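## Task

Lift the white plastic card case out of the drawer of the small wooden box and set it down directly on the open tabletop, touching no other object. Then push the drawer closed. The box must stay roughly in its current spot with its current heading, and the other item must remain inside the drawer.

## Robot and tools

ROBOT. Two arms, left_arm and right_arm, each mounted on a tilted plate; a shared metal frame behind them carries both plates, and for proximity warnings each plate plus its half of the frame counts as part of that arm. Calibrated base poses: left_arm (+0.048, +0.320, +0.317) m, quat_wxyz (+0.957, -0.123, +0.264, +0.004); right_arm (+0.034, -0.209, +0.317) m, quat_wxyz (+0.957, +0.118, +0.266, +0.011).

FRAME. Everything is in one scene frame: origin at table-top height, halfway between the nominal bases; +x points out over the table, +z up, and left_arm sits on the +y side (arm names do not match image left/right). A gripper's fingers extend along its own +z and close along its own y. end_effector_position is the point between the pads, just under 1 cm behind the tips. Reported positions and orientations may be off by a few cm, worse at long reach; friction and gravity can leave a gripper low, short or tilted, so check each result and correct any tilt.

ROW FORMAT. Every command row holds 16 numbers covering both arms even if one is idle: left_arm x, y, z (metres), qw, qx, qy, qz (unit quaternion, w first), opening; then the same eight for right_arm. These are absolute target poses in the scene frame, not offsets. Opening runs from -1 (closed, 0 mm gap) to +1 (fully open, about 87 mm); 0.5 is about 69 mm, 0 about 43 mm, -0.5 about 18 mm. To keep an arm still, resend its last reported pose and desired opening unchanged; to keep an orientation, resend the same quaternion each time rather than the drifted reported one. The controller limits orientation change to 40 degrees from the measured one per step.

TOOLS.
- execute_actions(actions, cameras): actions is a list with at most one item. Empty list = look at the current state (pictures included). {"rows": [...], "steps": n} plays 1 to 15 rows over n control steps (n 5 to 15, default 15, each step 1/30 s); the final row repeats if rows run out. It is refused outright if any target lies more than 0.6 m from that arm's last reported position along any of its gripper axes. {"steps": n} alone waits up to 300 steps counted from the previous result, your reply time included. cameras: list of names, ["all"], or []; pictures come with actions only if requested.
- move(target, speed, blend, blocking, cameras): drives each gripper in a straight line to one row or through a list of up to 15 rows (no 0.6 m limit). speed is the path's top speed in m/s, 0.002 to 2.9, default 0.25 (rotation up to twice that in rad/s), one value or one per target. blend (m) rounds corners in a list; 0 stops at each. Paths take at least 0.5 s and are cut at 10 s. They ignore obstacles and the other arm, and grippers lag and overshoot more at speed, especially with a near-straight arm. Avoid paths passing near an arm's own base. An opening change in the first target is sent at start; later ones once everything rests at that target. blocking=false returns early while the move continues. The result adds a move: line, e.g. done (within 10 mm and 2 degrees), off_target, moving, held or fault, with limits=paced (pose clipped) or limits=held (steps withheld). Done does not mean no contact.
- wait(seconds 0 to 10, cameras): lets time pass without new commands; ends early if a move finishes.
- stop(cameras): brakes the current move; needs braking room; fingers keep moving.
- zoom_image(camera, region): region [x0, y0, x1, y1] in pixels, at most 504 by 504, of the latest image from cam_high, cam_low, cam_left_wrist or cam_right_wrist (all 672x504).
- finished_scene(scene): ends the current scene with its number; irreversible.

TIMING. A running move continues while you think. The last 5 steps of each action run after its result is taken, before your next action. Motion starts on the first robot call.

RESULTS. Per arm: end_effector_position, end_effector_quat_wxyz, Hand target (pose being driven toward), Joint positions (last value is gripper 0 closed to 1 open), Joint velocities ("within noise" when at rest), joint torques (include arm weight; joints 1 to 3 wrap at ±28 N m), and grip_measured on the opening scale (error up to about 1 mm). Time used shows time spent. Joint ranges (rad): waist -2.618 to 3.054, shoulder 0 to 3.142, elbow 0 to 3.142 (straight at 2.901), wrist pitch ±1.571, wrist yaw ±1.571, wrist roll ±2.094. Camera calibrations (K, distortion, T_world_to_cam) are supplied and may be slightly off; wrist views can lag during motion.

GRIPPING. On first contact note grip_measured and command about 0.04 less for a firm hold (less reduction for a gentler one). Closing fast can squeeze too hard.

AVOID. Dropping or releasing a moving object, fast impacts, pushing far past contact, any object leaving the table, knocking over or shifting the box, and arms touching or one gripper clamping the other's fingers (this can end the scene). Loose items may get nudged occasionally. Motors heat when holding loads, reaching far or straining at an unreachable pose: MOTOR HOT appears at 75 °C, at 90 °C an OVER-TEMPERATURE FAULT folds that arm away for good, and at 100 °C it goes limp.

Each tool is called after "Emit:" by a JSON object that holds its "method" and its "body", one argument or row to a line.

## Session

Emit:
{"method": "execute_actions", "body": {
  "actions": [],
  "cameras": ["all"]
}}

Emit:
{"method": "zoom_image", "body": {
  "camera": "cam_high",
  "region": [200, 150, 500, 400]
}}

Emit:
{"method": "zoom_image", "body": {
  "camera": "cam_low",
  "region": [100, 100, 600, 450]
}}

Scene clock: 0.00 s of 6000.00 s.
left_arm: end_effector_position=(+0.3331, +0.1519, +0.2145) grip_measured=+1.000 end_effector_quat_wxyz=(+0.166, +0.205, +0.963, +0.049) | right_arm: end_effector_position=(+0.4711, -0.3406, +0.1768) grip_measured=+1.000 end_effector_quat_wxyz=(+0.220, -0.321, +0.921, -0.013)
Joint positions: left_arm=[-0.841 1.741 0.813 -0.119 -0.801 -0.148 1] | right_arm=[-0.308 1.585 1.037 -0.062 -0.175 -0.955 1]
Joint velocities: within noise
Joint torques (N m): no reading
Motor temperatures (°C): left_arm=[25 31 30 26 24 27 23] | right_arm=[25 28 26 27 27 28 27]
Heat: left arm: 31 °C; right arm: 28 °C.
Hand target: left_arm +0.3356, +0.1518, +0.2160; +0.169, +0.201, +0.964, +0.048 | right_arm +0.4792, -0.3429, +0.1849; +0.232, -0.321, +0.918, -0.021
camera_calibration:
cam_left_wrist: T_world_to_cam=[[-0.375837, -0.909949, -0.175329, 0.299036], [-0.827423, 0.244324, 0.505645, 0.154714], [-0.417274, 0.335111, -0.844739, 0.410246], [0, 0, 0, 1]] pos_world=[0.411588, 0.0968291, 0.32075]
cam_right_wrist: T_world_to_cam=[[0.600023, -0.781227, 0.172214, -0.58096], [-0.755106, -0.481995, 0.444405, 0.132697], [-0.264175, -0.396693, -0.879117, 0.281155], [0, 0, 0, 1]] pos_world=[0.523063, -0.27837, 0.288247]

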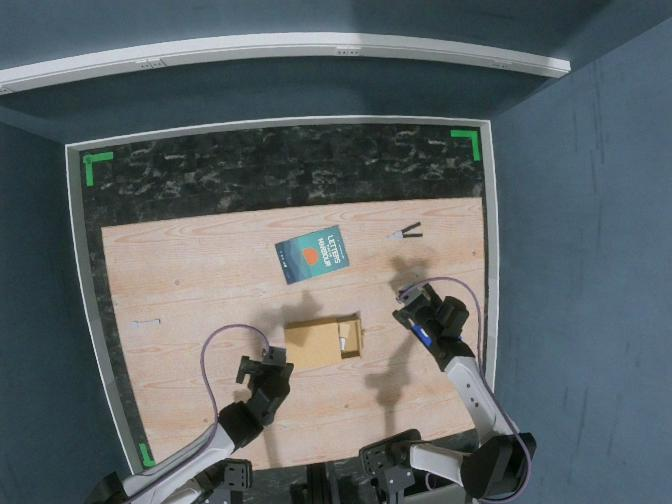

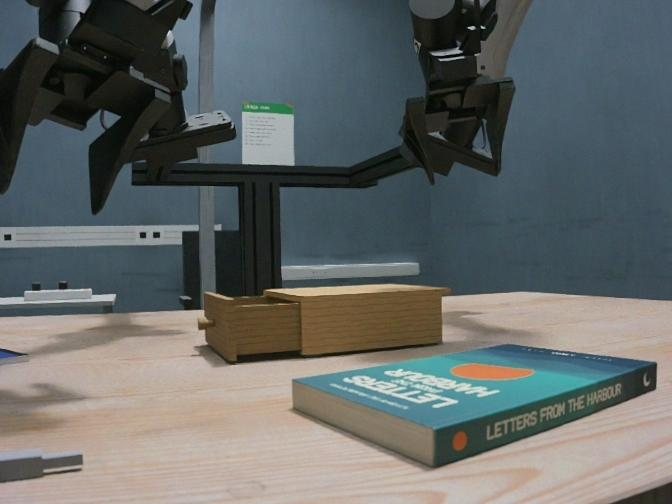

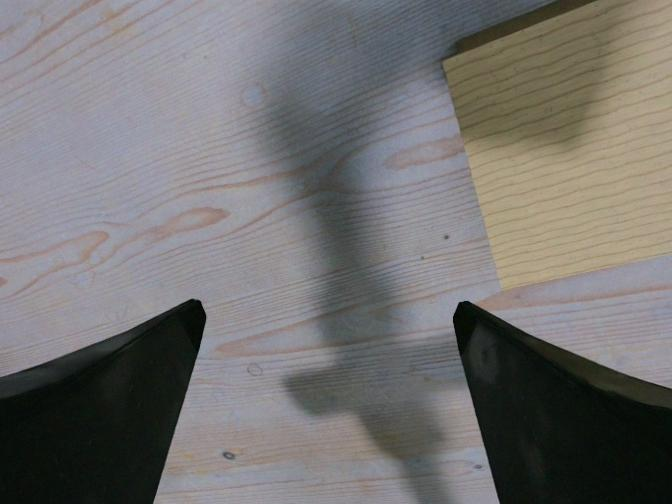

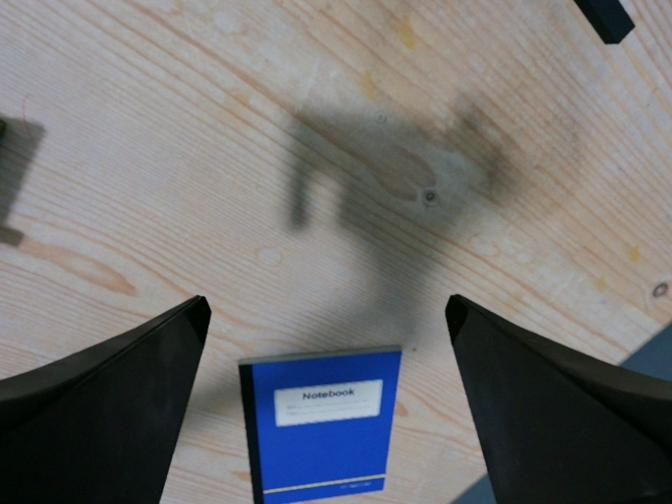

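Scaled by 1.680 from the camera's 672x504 image, which has a finer 960x720 frame.

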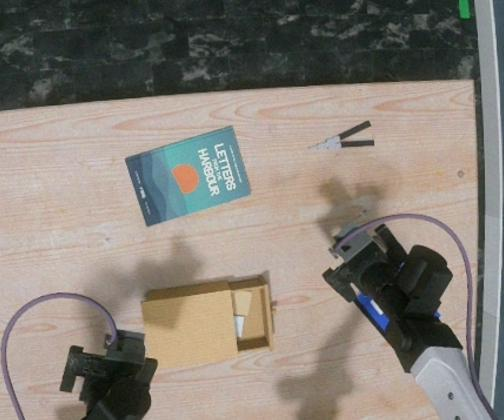

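Scaled by 1.008 from the camera's 672x504 image, which has a finer 960x720 frame.

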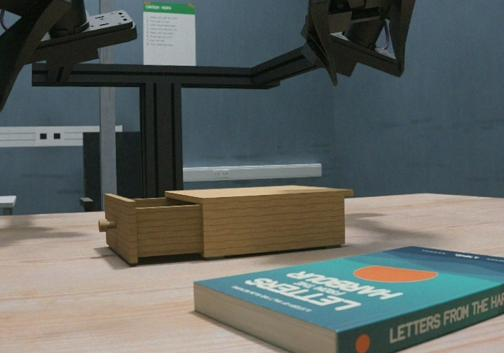

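Emit:
{"method": "zoom_image", "body": {
  "camera": "cam_high",
  "region": [275, 300, 375, 375]
}}

Emit:
{"method": "zoom_image", "body": {
  "camera": "cam_low",
  "region": [180, 270, 460, 370]
}}

Scaled by 5.040 from the camera's 672x504 image, which has a finer 960x720 frame.

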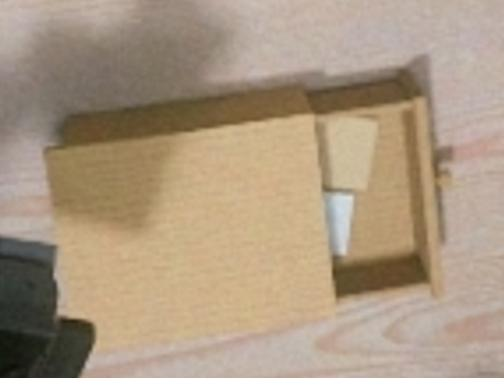

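Scaled by 1.800 from the camera's 672x504 image, which has a finer 960x720 frame.

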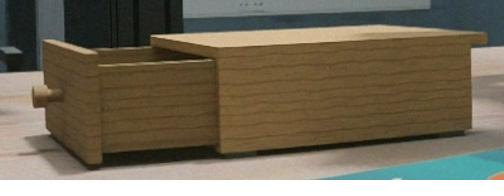

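Emit:
{"method": "move", "body": {
  "target": [0.325, 0.175, 0.13, 0.2418, -0.0254, 0.97, 0.0063, -1, 0.366, -0.19, 0.176, 0.2306, 0.0275, 0.9484, 0.2161, 1],
  "speed": 0.7
}}

Emit:
{"method": "zoom_image", "body": {
  "camera": "cam_right_wrist",
  "region": [130, 0, 634, 504]
}}

Scene clock: 4.50 s of 6000.00 s.
left_arm: end_effector_position=(+0.3284, +0.1730, +0.1344) grip_measured=-0.993 end_effector_quat_wxyz=(+0.247, -0.025, +0.969, +0.007) | right_arm: end_effector_position=(+0.3566, -0.1906, +0.1678) grip_measured=+1.000 end_effector_quat_wxyz=(+0.208, +0.030, +0.953, +0.217)
Joint positions: left_arm=[-0.645 1.954 0.518 0.729 -0.733 -0.275 0.004] | right_arm=[-0.173 1.45 0.513 0.297 -0.358 -0.09 1]
Joint velocities: within noise
Joint torques (N m): left_arm=[-3.02 -5.24 1.11 1.53 0.01 0.15] | right_arm=[2.24 -7.91 2.62 1.04 -0.27 -0.09]
Motor temperatures (°C): left_arm=[26 32 31 26 24 27 23] | right_arm=[25 28 26 27 27 28 27]
Heat: left arm: 32 °C; right arm: 28 °C.
Hand target: left_arm +0.3250, +0.1751, +0.1301; +0.242, -0.025, +0.970, +0.007 | right_arm +0.3660, -0.1899, +0.1760; +0.230, +0.027, +0.948, +0.216
Off the commanded pose: left_arm 0.006 m, 1 deg | right_arm 0.013 m, 3 deg.
Kept back: nothing.
move: off_target (right_arm)
camera_calibration:
cam_left_wrist: T_world_to_cam=[[0.0552187, -0.998374, -0.0141714, 0.154548], [-0.937428, -0.056724, 0.343527, 0.296157], [-0.343772, -0.00568446, -0.939036, 0.380944], [0, 0, 0, 1]] pos_world=[0.40005, 0.173261, 0.258173]
cam_right_wrist: T_world_to_cam=[[0.053542, -0.906372, -0.419075, -0.123337], [-0.896675, -0.228328, 0.379264, 0.232278], [-0.43944, 0.355467, -0.824946, 0.499322], [0, 0, 0, 1]] pos_world=[0.434304, -0.236246, 0.272131]

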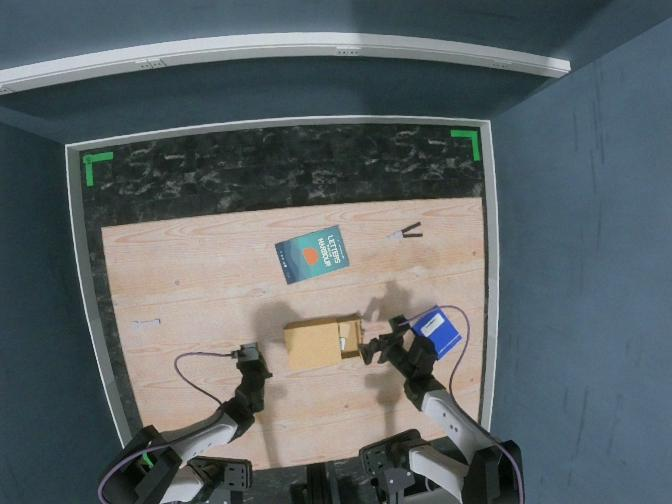

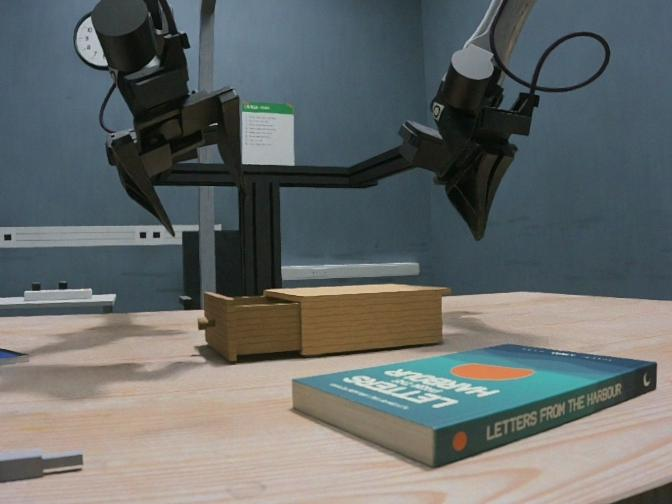

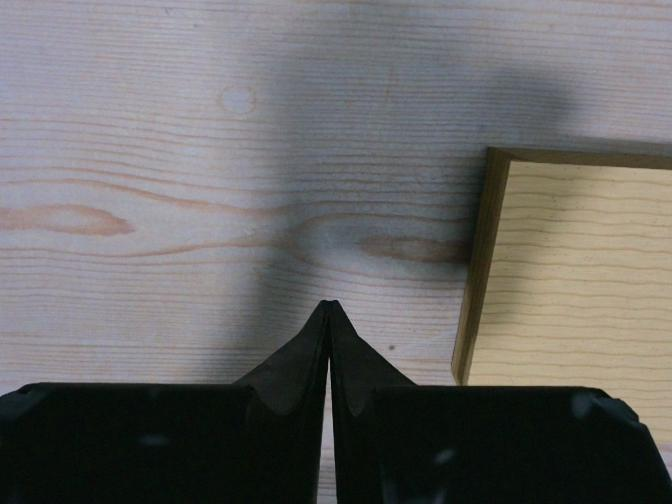

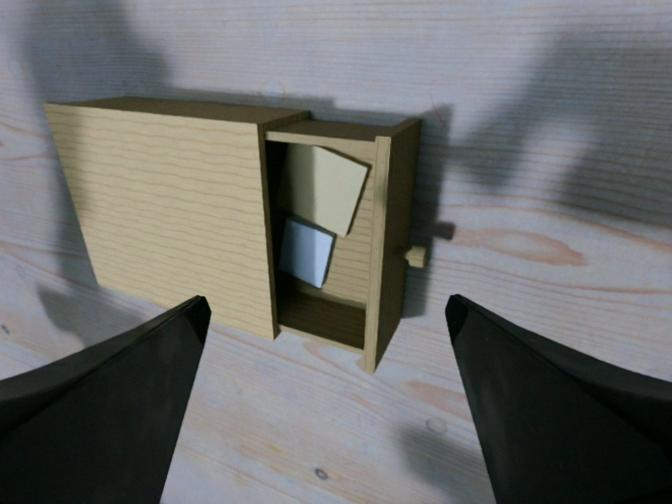

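Scaled by 1.000.

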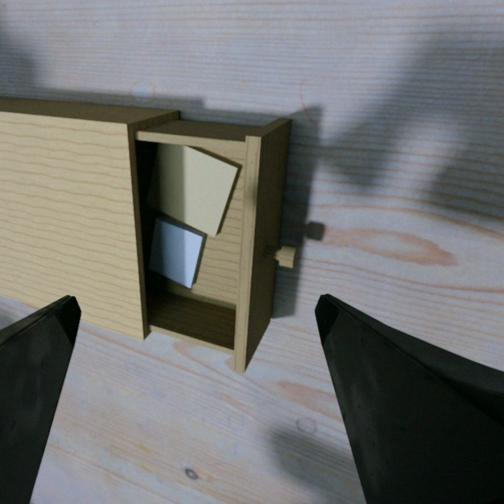

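Emit:
{"method": "zoom_image", "body": {
  "camera": "cam_right_wrist",
  "region": [240, 90, 440, 290]
}}

Scaled by 2.520 from the camera's 672x504 image, which has a finer 960x720 frame.

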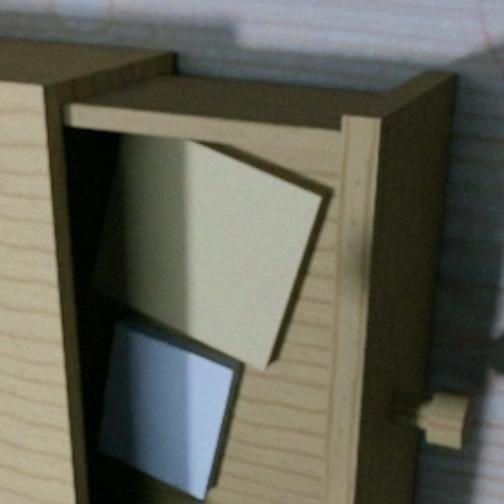

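Emit:
{"method": "zoom_image", "body": {
  "camera": "cam_right_wrist",
  "region": [265, 190, 345, 300]
}}

Emit:
{"method": "zoom_image", "body": {
  "camera": "cam_high",
  "region": [330, 310, 370, 365]
}}

Scaled by 4.582 from the camera's 672x504 image, which has a finer 960x720 frame.

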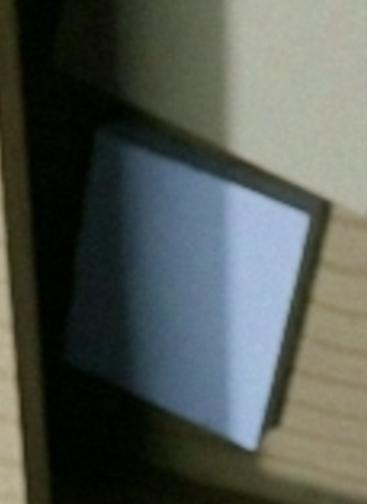

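Scaled by 9.164 from the camera's 672x504 image, which has a finer 960x720 frame.

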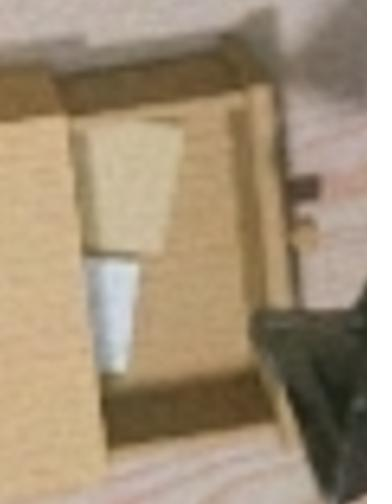

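Emit:
{"method": "move", "body": {
  "target": [
    [0.325, 0.175, 0.13, 0.2418, -0.0254, 0.97, 0.0063, -1, 0.308, -0.117, 0.09, 0.2369, 0.0043, 0.9635, 0.1246, -1],
    [0.325, 0.175, 0.13, 0.2418, -0.0254, 0.97, 0.0063, -1, 0.308, -0.117, 0.05, 0.2369, 0.0043, 0.9635, 0.1246, -1],
    [0.325, 0.175, 0.13, 0.2418, -0.0254, 0.97, 0.0063, -1, 0.308, -0.117, 0.02, 0.2369, 0.0043, 0.9635, 0.1246, -1],
    [0.325, 0.175, 0.13, 0.2418, -0.0254, 0.97, 0.0063, -1, 0.307, -0.164, 0.018, 0.2369, 0.0043, 0.9635, 0.1246, -1],
    [0.325, 0.175, 0.13, 0.2418, -0.0254, 0.97, 0.0063, -1, 0.31, -0.162, 0.08, 0.2369, 0.0043, 0.9635, 0.1246, -1],
    [0.325, 0.175, 0.13, 0.2418, -0.0254, 0.97, 0.0063, -1, 0.335, -0.165, 0.16, 0.2369, 0.0043, 0.9635, 0.1246, 0.4]
  ],
  "speed": [0.5, 0.3, 0.08, 0.08, 0.3, 0.5],
  "blend": [0.01, 0.0, 0.0, 0.0, 0.02, 0.0]
}}

Emit:
{"method": "zoom_image", "body": {
  "camera": "cam_right_wrist",
  "region": [130, 0, 634, 504]
}}

Emit:
{"method": "zoom_image", "body": {
  "camera": "cam_high",
  "region": [270, 300, 380, 380]
}}

Scene clock: 19.87 s of 6000.00 s.
left_arm: end_effector_position=(+0.3286, +0.1728, +0.1345) grip_measured=-0.993 end_effector_quat_wxyz=(+0.247, -0.025, +0.969, +0.007) | right_arm: end_effector_position=(+0.3260, -0.1659, +0.1559) grip_measured=+0.400 end_effector_quat_wxyz=(+0.226, +0.001, +0.966, +0.126)
Joint positions: left_arm=[-0.645 1.954 0.517 0.732 -0.732 -0.275 0.004] | right_arm=[0.053 1.473 0.33 0.561 -0.01 -0.053 0.7]
Joint velocities: within noise
Joint torques (N m): left_arm=[-3.03 -5.27 1.02 1.53 0.03 0.13] | right_arm=[2.81 -5.57 3.78 0.98 -0.05 -0.08]
Motor temperatures (°C): left_arm=[26 34 30 28 24 26 23] | right_arm=[25 29 26 28 27 28 27]
Heat: left arm: 34 °C; right arm: 29 °C.
Hand target: left_arm +0.3250, +0.1751, +0.1301; +0.242, -0.025, +0.970, +0.006 | right_arm +0.3350, -0.1650, +0.1601; +0.237, +0.004, +0.963, +0.125
Off the commanded pose: left_arm 0.006 m, 1 deg | right_arm 0.010 m, 1 deg.
Kept back: nothing.
move: done
camera_calibration:
cam_left_wrist: T_world_to_cam=[[0.0560064, -0.998354, -0.0123446, 0.153858], [-0.937926, -0.056847, 0.342146, 0.296729], [-0.342285, -0.00758404, -0.939566, 0.381136], [0, 0, 0, 1]] pos_world=[0.400149, 0.173363, 0.258477]
cam_right_wrist: T_world_to_cam=[[0.0745466, -0.968676, -0.236873, -0.149762], [-0.908461, -0.16393, 0.38448, 0.228651], [-0.411268, 0.186528, -0.892225, 0.440561], [0, 0, 0, 1]] pos_world=[0.400073, -0.189765, 0.269693]

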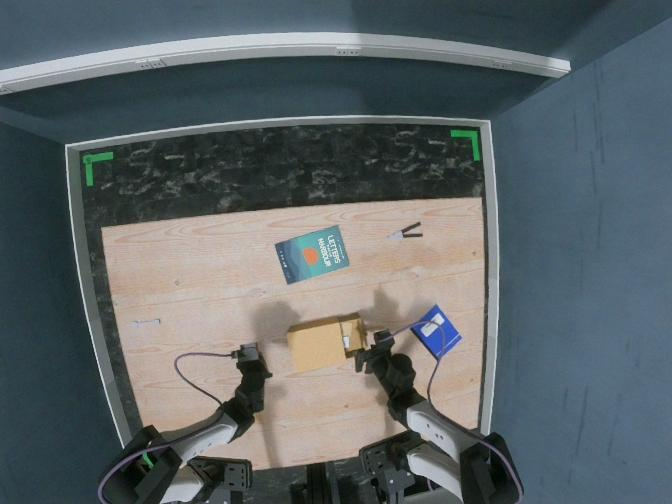

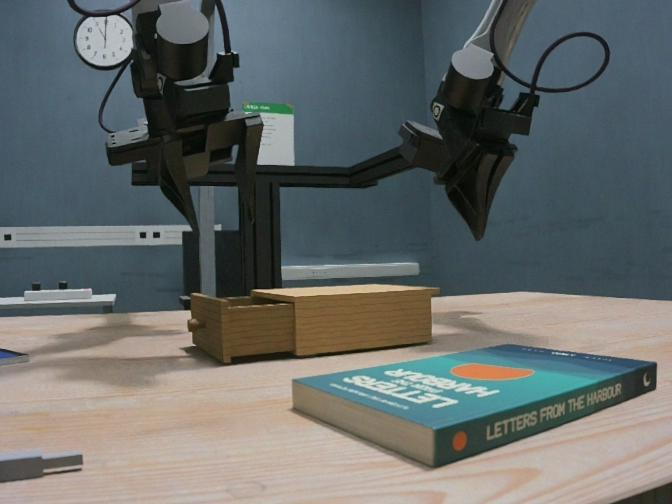

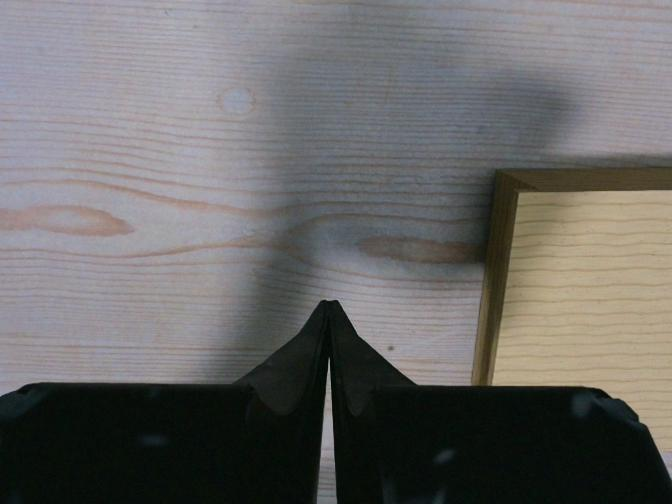

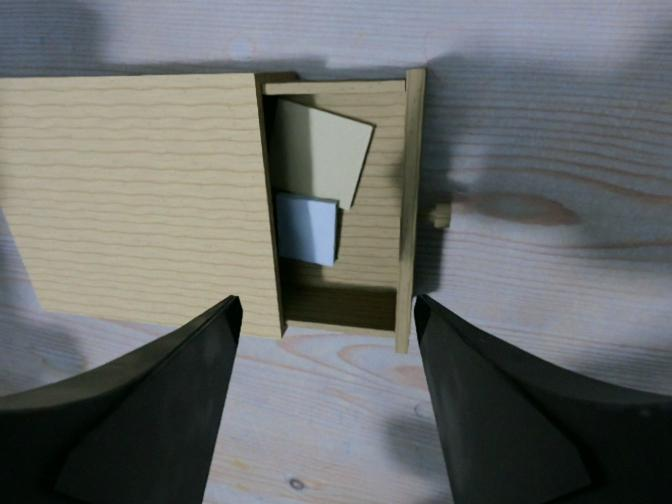

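Scaled by 1.000.

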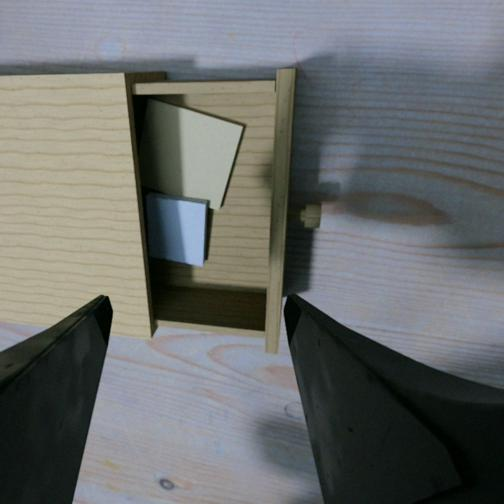

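Scaled by 4.582 from the camera's 672x504 image, which has a finer 960x720 frame.

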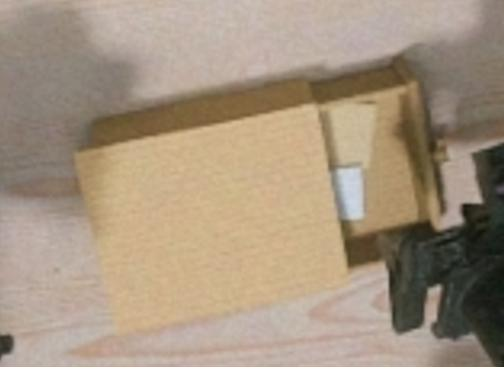

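Emit:
{"method": "zoom_image", "body": {
  "camera": "cam_right_wrist",
  "region": [250, 80, 420, 300]
}}

Scaled by 2.291 from the camera's 672x504 image, which has a finer 960x720 frame.

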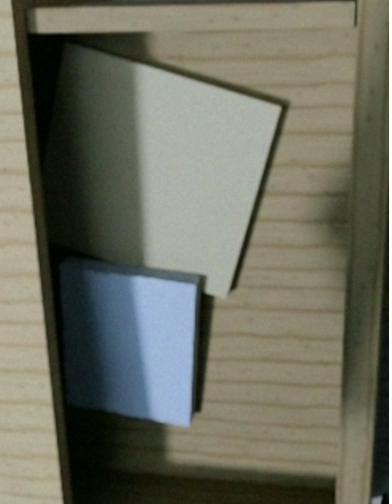

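Emit:
{"method": "move", "body": {
  "target": [0.32, 0.23, 0.14, 0.2418, -0.0254, 0.97, 0.0063, -1, 0.308, -0.126, 0.135, 0.1769, 0.6617, 0.7097, -0.165, 0.33],
  "speed": 0.8
}}

Emit:
{"method": "zoom_image", "body": {
  "camera": "cam_right_wrist",
  "region": [84, 0, 588, 504]
}}

Emit:
{"method": "zoom_image", "body": {
  "camera": "cam_low",
  "region": [100, 60, 500, 400]
}}

Scene clock: 36.83 s of 6000.00 s.
left_arm: end_effector_position=(+0.3145, +0.2286, +0.1367) grip_measured=-0.993 end_effector_quat_wxyz=(+0.233, -0.020, +0.972, +0.011) | right_arm: end_effector_position=(+0.3102, -0.1285, +0.1354) grip_measured=+0.330 end_effector_quat_wxyz=(+0.175, +0.668, +0.706, -0.159)
Joint positions: left_arm=[-0.494 1.817 0.353 0.798 -0.616 -0.163 0.004] | right_arm=[0.487 1.873 0.806 -0.365 0.896 2.093 0.665]
Joint velocities: within noise
Joint torques (N m): left_arm=[-2.07 -7.23 0.61 1.57 0.06 0.21] | right_arm=[5.24 -4.53 3.18 -0.46 0.33 -0.05]
Motor temperatures (°C): left_arm=[26 35 30 29 24 26 23] | right_arm=[25 30 26 29 27 28 27]
Heat: left arm: 35 °C; right arm: 30 °C.
Hand target: left_arm +0.3200, +0.2301, +0.1400; +0.242, -0.025, +0.970, +0.007 | right_arm +0.3081, -0.1261, +0.1350; +0.177, +0.661, +0.710, -0.164
Off the commanded pose: left_arm 0.007 m, 1 deg | right_arm 0.003 m, 1 deg.
joint sent to its limit (right arm) — joint 6 (wrist roll), upper limit.
Kept back: nothing.
move: done
camera_calibration:
cam_left_wrist: T_world_to_cam=[[0.0476681, -0.998546, -0.0251564, 0.214753], [-0.928091, -0.0535878, 0.368478, 0.278402], [-0.369291, 0.00578274, -0.929296, 0.382676], [0, 0, 0, 1]] pos_world=[0.389464, 0.227146, 0.258436]
cam_right_wrist: T_world_to_cam=[[-0.99702, -0.0771273, -0.00169716, 0.297889], [-0.0716572, 0.91771, 0.390735, 0.10699], [-0.0285788, 0.389692, -0.920502, 0.320088], [0, 0, 0, 1]] pos_world=[0.313816, -0.199946, 0.253343]

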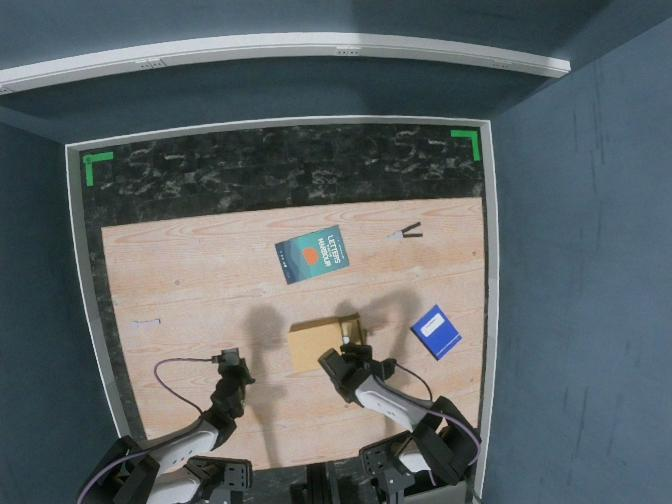

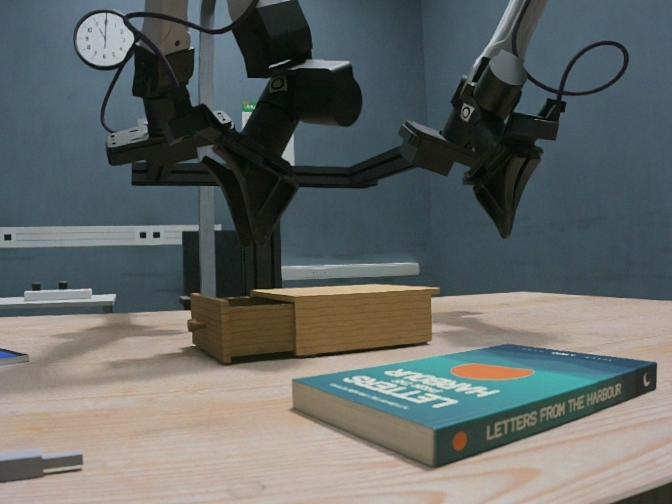

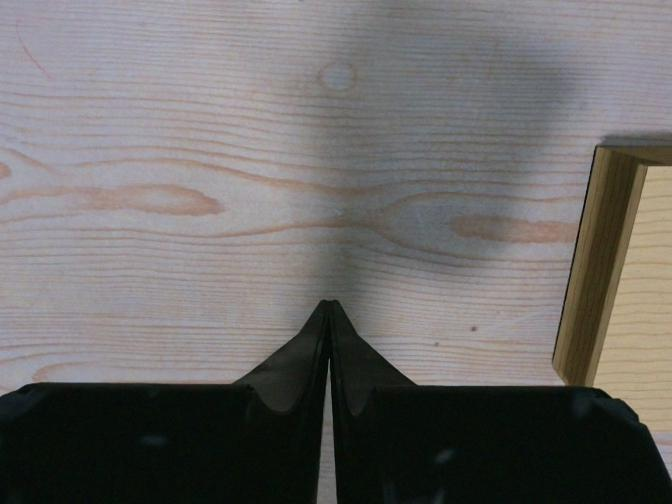

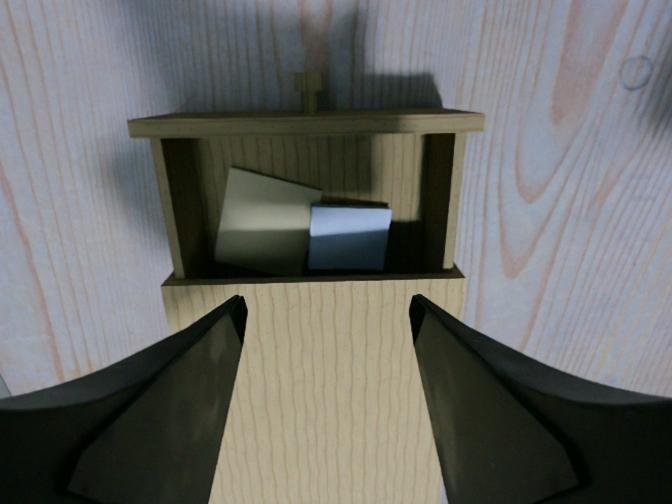

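Scaled by 1.000.

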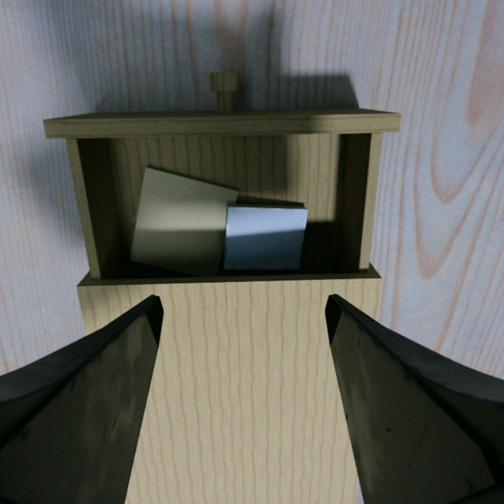

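Scaled by 1.260 from the camera's 672x504 image, which has a finer 960x720 frame.

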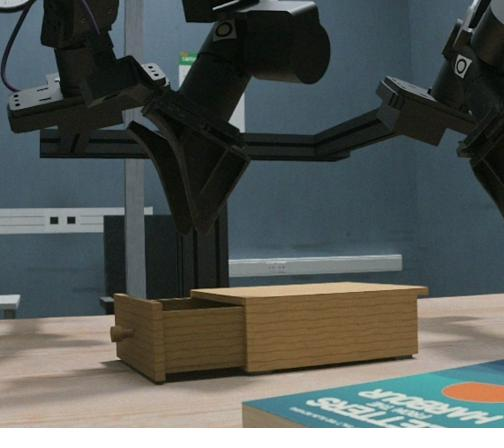

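Emit:
{"method": "zoom_image", "body": {
  "camera": "cam_low",
  "region": [180, 120, 330, 260]
}}

Scaled by 3.360 from the camera's 672x504 image, which has a finer 960x720 frame.

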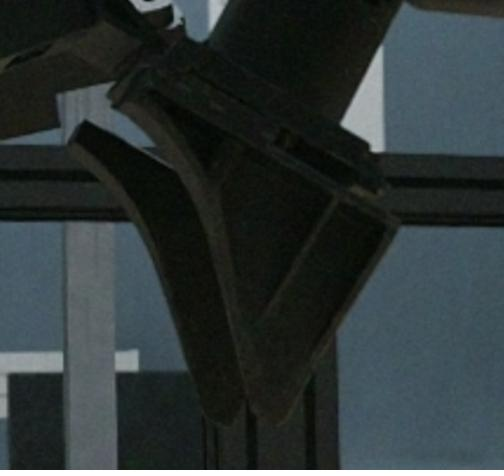

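Emit:
{"method": "move", "body": {
  "target": [0.32, 0.23, 0.14, 0.2418, -0.0254, 0.97, 0.0063, -1, 0.3025, -0.1335, 0.098, 0.0842, 0.6679, 0.7383, -0.0408, 0.23],
  "speed": 0.5,
  "cameras": ["cam_right_wrist", "cam_low", "cam_high"]
}}

Emit:
{"method": "zoom_image", "body": {
  "camera": "cam_right_wrist",
  "region": [150, 130, 510, 400]
}}

Emit:
{"method": "zoom_image", "body": {
  "camera": "cam_low",
  "region": [180, 190, 330, 370]
}}

Scene clock: 42.07 s of 6000.00 s.
left_arm: end_effector_position=(+0.3146, +0.2285, +0.1367) grip_measured=-0.993 end_effector_quat_wxyz=(+0.234, -0.020, +0.972, +0.011) | right_arm: end_effector_position=(+0.2945, -0.1308, +0.0945) grip_measured=+0.230 end_effector_quat_wxyz=(+0.076, +0.664, +0.742, -0.051)
Joint positions: left_arm=[-0.494 1.817 0.353 0.799 -0.616 -0.163 0.004] | right_arm=[0.268 1.868 0.576 0.205 0.549 1.656 0.615]
Joint velocities: within noise
Joint torques (N m): left_arm=[-2.07 -7.2 0.59 1.56 0.06 0.22] | right_arm=[2.13 -7.2 0.25 0.29 0.09 -0.32]
Motor temperatures (°C): left_arm=[26 35 30 29 24 26 23] | right_arm=[25 30 26 28 27 28 27]
Heat: left arm: 35 °C; right arm: 30 °C.
Hand target: left_arm +0.3201, +0.2300, +0.1400; +0.242, -0.026, +0.970, +0.007 | right_arm +0.3024, -0.1335, +0.0979; +0.084, +0.668, +0.738, -0.041
Off the commanded pose: left_arm 0.006 m, 1 deg | right_arm 0.009 m, 2 deg.
Kept back: nothing.
move: done
camera_calibration:
cam_right_wrist: T_world_to_cam=[[-0.990648, -0.134498, -0.0229421, 0.274466], [-0.117802, 0.758306, 0.641167, 0.0929367], [-0.0688386, 0.637873, -0.767059, 0.312613], [0, 0, 0, 1]] pos_world=[0.304367, -0.232967, 0.186501]
Images, in order (width x height): cam_high 672x504, cam_low 672x504, cam_right_wrist 672x504.

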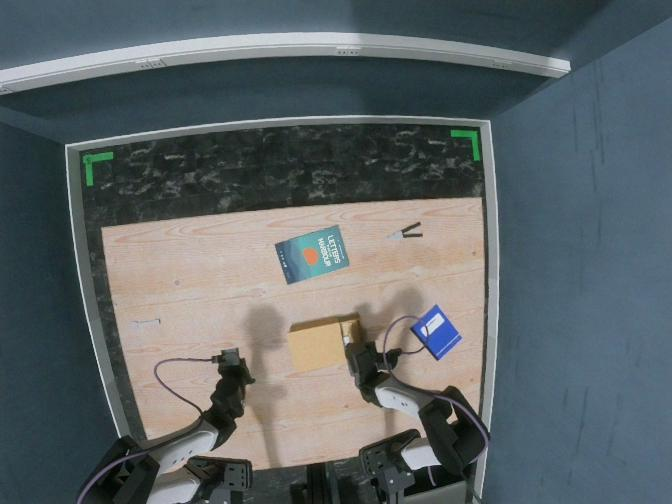

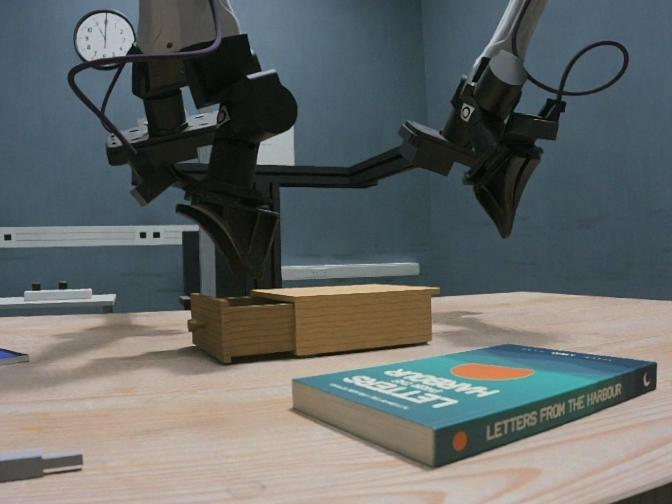

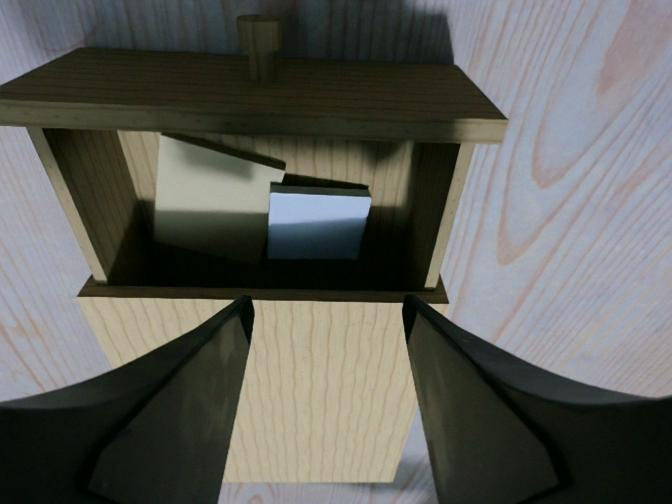

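Scaled by 1.400 from the camera's 672x504 image, which has a finer 960x720 frame.

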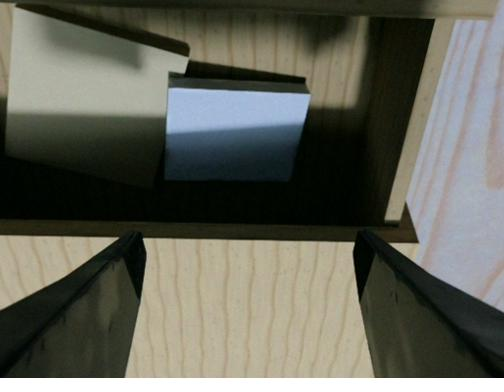

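Scaled by 2.800 from the camera's 672x504 image, which has a finer 960x720 frame.

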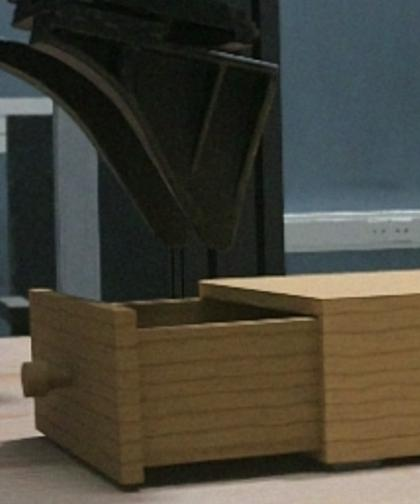

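Emit:
{"method": "move", "body": {
  "target": [
    [0.32, 0.23, 0.14, 0.2418, -0.0254, 0.97, 0.0063, -1, 0.3125, -0.1395, 0.095, 0.0389, 0.6691, 0.7421, 0.0, 0.23],
    [0.32, 0.23, 0.14, 0.2418, -0.0254, 0.97, 0.0063, -1, 0.3125, -0.1395, 0.058, 0.0389, 0.6691, 0.7421, 0.0, 0.23]
  ],
  "speed": [0.3, 0.15],
  "cameras": ["cam_right_wrist", "cam_low"]
}}

Emit:
{"method": "zoom_image", "body": {
  "camera": "cam_right_wrist",
  "region": [150, 130, 510, 400]
}}

Emit:
{"method": "zoom_image", "body": {
  "camera": "cam_low",
  "region": [180, 190, 330, 370]
}}

Scene clock: 45.17 s of 6000.00 s.
left_arm: end_effector_position=(+0.3146, +0.2285, +0.1367) grip_measured=-0.993 end_effector_quat_wxyz=(+0.234, -0.020, +0.972, +0.011) | right_arm: end_effector_position=(+0.3108, -0.1380, +0.0617) grip_measured=+0.230 end_effector_quat_wxyz=(+0.036, +0.670, +0.742, -0.002)
Joint positions: left_arm=[-0.494 1.817 0.353 0.799 -0.616 -0.163 0.004] | right_arm=[0.113 1.988 0.632 0.357 0.346 1.511 0.615]
Joint velocities: within noise
Joint torques (N m): left_arm=[-2.1 -7.17 0.58 1.55 0.06 0.23] | right_arm=[1.95 -4.81 0.69 0.39 0.03 -0.28]
Motor temperatures (°C): left_arm=[26 36 30 29 24 26 23] | right_arm=[25 30 26 28 27 28 27]
Heat: left arm: 36 °C; right arm: 30 °C.
Hand target: left_arm +0.3201, +0.2300, +0.1400; +0.242, -0.026, +0.970, +0.007 | right_arm +0.3123, -0.1396, +0.0581; +0.039, +0.669, +0.742, +0.000
Off the commanded pose: left_arm 0.006 m, 1 deg | right_arm 0.004 m, 0 deg.
Kept back: nothing.
move: done
camera_calibration:
cam_right_wrist: T_world_to_cam=[[-0.991299, -0.123254, -0.0462069, 0.292165], [-0.117649, 0.672184, 0.730977, 0.103881], [-0.0590363, 0.730053, -0.680836, 0.29753], [0, 0, 0, 1]] pos_world=[0.319409, -0.251029, 0.140135]
Images, in order (width x height): cam_low 672x504, cam_right_wrist 672x504.

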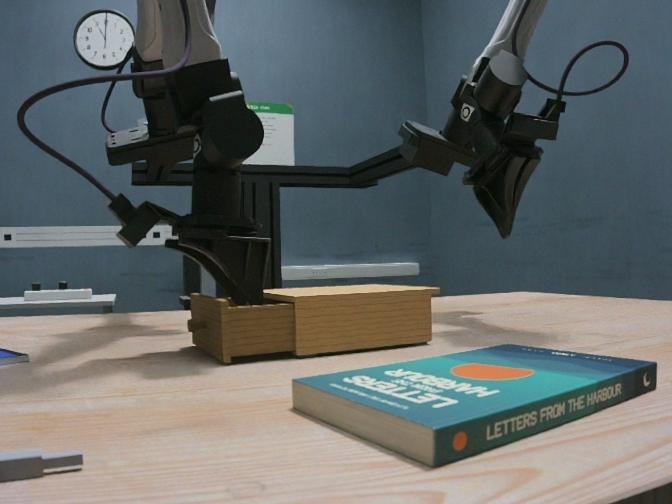

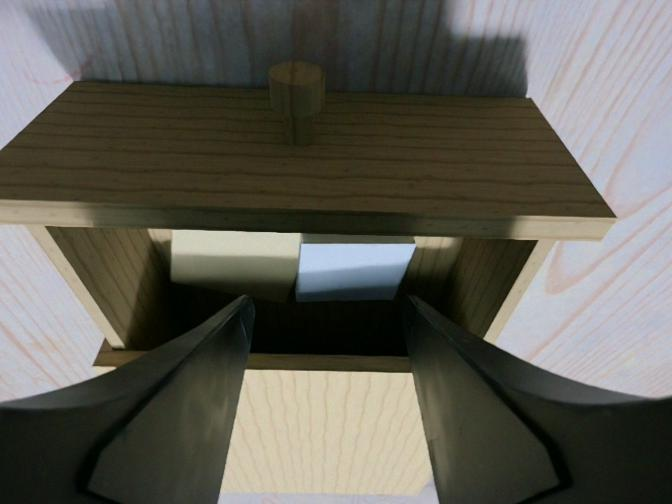

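Scaled by 1.400 from the camera's 672x504 image, which has a finer 960x720 frame.

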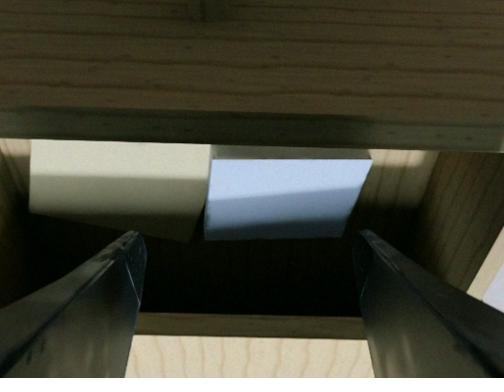

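Scaled by 2.800 from the camera's 672x504 image, which has a finer 960x720 frame.

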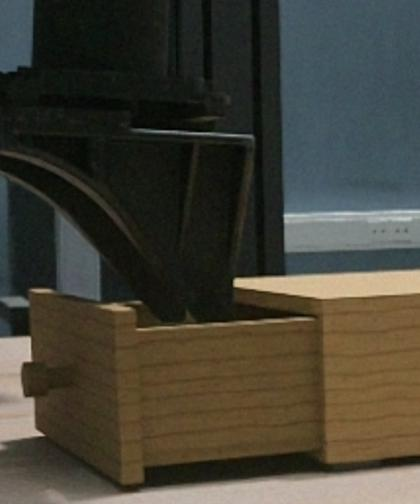

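Emit:
{"method": "move", "body": {
  "target": [0.32, 0.23, 0.14, 0.2418, -0.0254, 0.97, 0.0063, -1, 0.305, -0.1395, 0.045, 0.0389, 0.6691, 0.7421, 0.0, 0.23],
  "speed": 0.15,
  "cameras": ["cam_right_wrist"]
}}

Emit:
{"method": "zoom_image", "body": {
  "camera": "cam_right_wrist",
  "region": [150, 180, 510, 400]
}}

Scene clock: 46.53 s of 6000.00 s.
left_arm: end_effector_position=(+0.3146, +0.2285, +0.1367) grip_measured=-0.993 end_effector_quat_wxyz=(+0.234, -0.020, +0.972, +0.011) | right_arm: end_effector_position=(+0.3051, -0.1375, +0.0488) grip_measured=+0.230 end_effector_quat_wxyz=(+0.037, +0.670, +0.742, -0.001)
Joint positions: left_arm=[-0.494 1.817 0.353 0.799 -0.616 -0.163 0.004] | right_arm=[0.102 2.053 0.632 0.429 0.34 1.5 0.615]
Joint velocities: within noise
Joint torques (N m): left_arm=[-2.11 -7.23 0.61 1.56 0.05 0.22] | right_arm=[1.88 -4.81 -0.05 0.42 0.07 -0.27]
Motor temperatures (°C): left_arm=[26 36 30 29 24 26 23] | right_arm=[25 30 26 28 27 28 27]
Heat: left arm: 36 °C; right arm: 30 °C.
Hand target: left_arm +0.3201, +0.2300, +0.1400; +0.242, -0.025, +0.970, +0.007 | right_arm +0.3049, -0.1395, +0.0451; +0.039, +0.669, +0.742, +0.000
Off the commanded pose: left_arm 0.006 m, 1 deg | right_arm 0.004 m, 0 deg.
Kept back: nothing.
move: done
camera_calibration:
cam_right_wrist: T_world_to_cam=[[-0.991169, -0.123111, -0.0492731, 0.286057], [-0.119757, 0.671491, 0.731272, 0.112853], [-0.0569409, 0.730714, -0.680304, 0.287478], [0, 0, 0, 1]] pos_world=[0.313415, -0.250627, 0.127142]
Images, in order (width x height): cam_right_wrist 672x504.

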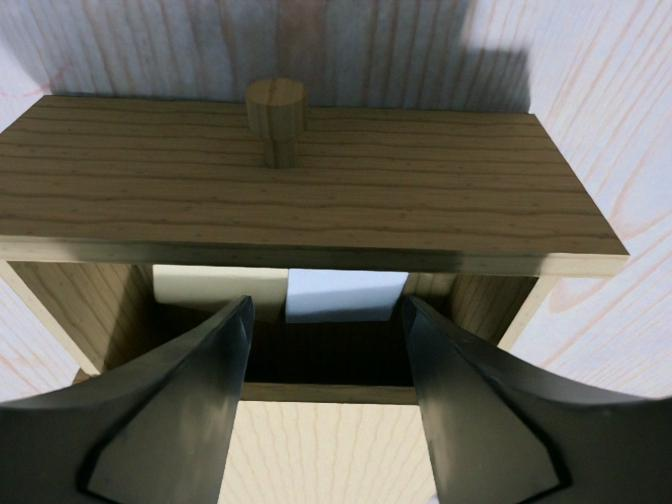

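Scaled by 1.400 from the camera's 672x504 image, which has a finer 960x720 frame.

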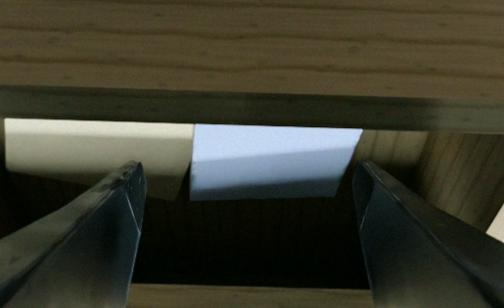

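Emit:
{"method": "move", "body": {
  "target": [
    [0.32, 0.23, 0.14, 0.2418, -0.0254, 0.97, 0.0063, -1, 0.3023, -0.1395, 0.026, 0.0389, 0.6691, 0.7421, 0.0, 0.25],
    [0.32, 0.23, 0.14, 0.2418, -0.0254, 0.97, 0.0063, -1, 0.3023, -0.1395, 0.026, 0.0389, 0.6691, 0.7421, 0.0, -0.06]
  ],
  "speed": [0.1, 0.1],
  "cameras": ["cam_right_wrist"]
}}

Emit:
{"method": "zoom_image", "body": {
  "camera": "cam_right_wrist",
  "region": [150, 180, 510, 450]
}}

Scene clock: 49.13 s of 6000.00 s.
left_arm: end_effector_position=(+0.3146, +0.2285, +0.1367) grip_measured=-0.993 end_effector_quat_wxyz=(+0.234, -0.020, +0.972, +0.011) | right_arm: end_effector_position=(+0.3018, -0.1375, +0.0300) grip_measured=+0.078 end_effector_quat_wxyz=(+0.037, +0.670, +0.742, -0.001)
Joint positions: left_arm=[-0.494 1.817 0.353 0.799 -0.616 -0.163 0.004] | right_arm=[0.084 2.143 0.661 0.494 0.329 1.484 0.539]
Joint velocities: within noise
Joint torques (N m): left_arm=[-2.09 -7.15 0.65 1.54 0.06 0.22] | right_arm=[1.87 -4.92 -0.18 0.39 0.06 -0.29]
Motor temperatures (°C): left_arm=[26 36 30 30 24 26 23] | right_arm=[25 30 26 28 27 28 27]
Heat: left arm: 36 °C; right arm: 30 °C.
Hand target: left_arm +0.3201, +0.2300, +0.1400; +0.242, -0.025, +0.970, +0.006 | right_arm +0.3023, -0.1395, +0.0261; +0.039, +0.669, +0.742, +0.000
Off the commanded pose: left_arm 0.006 m, 1 deg | right_arm 0.004 m, 0 deg.
Kept back: nothing.
move: done
camera_calibration:
cam_right_wrist: T_world_to_cam=[[-0.991201, -0.12328, -0.048184, 0.281801], [-0.119054, 0.671287, 0.731573, 0.125988], [-0.057843, 0.730873, -0.680058, 0.27473], [0, 0, 0, 1]] pos_world=[0.310212, -0.250627, 0.108242]
Images, in order (width x height): cam_right_wrist 672x504.

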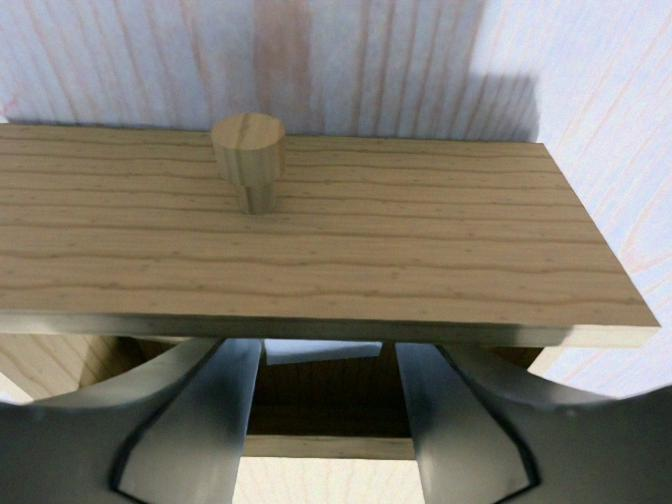

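Scaled by 1.400 from the camera's 672x504 image, which has a finer 960x720 frame.

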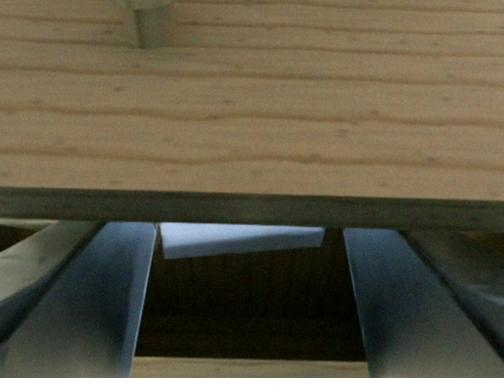

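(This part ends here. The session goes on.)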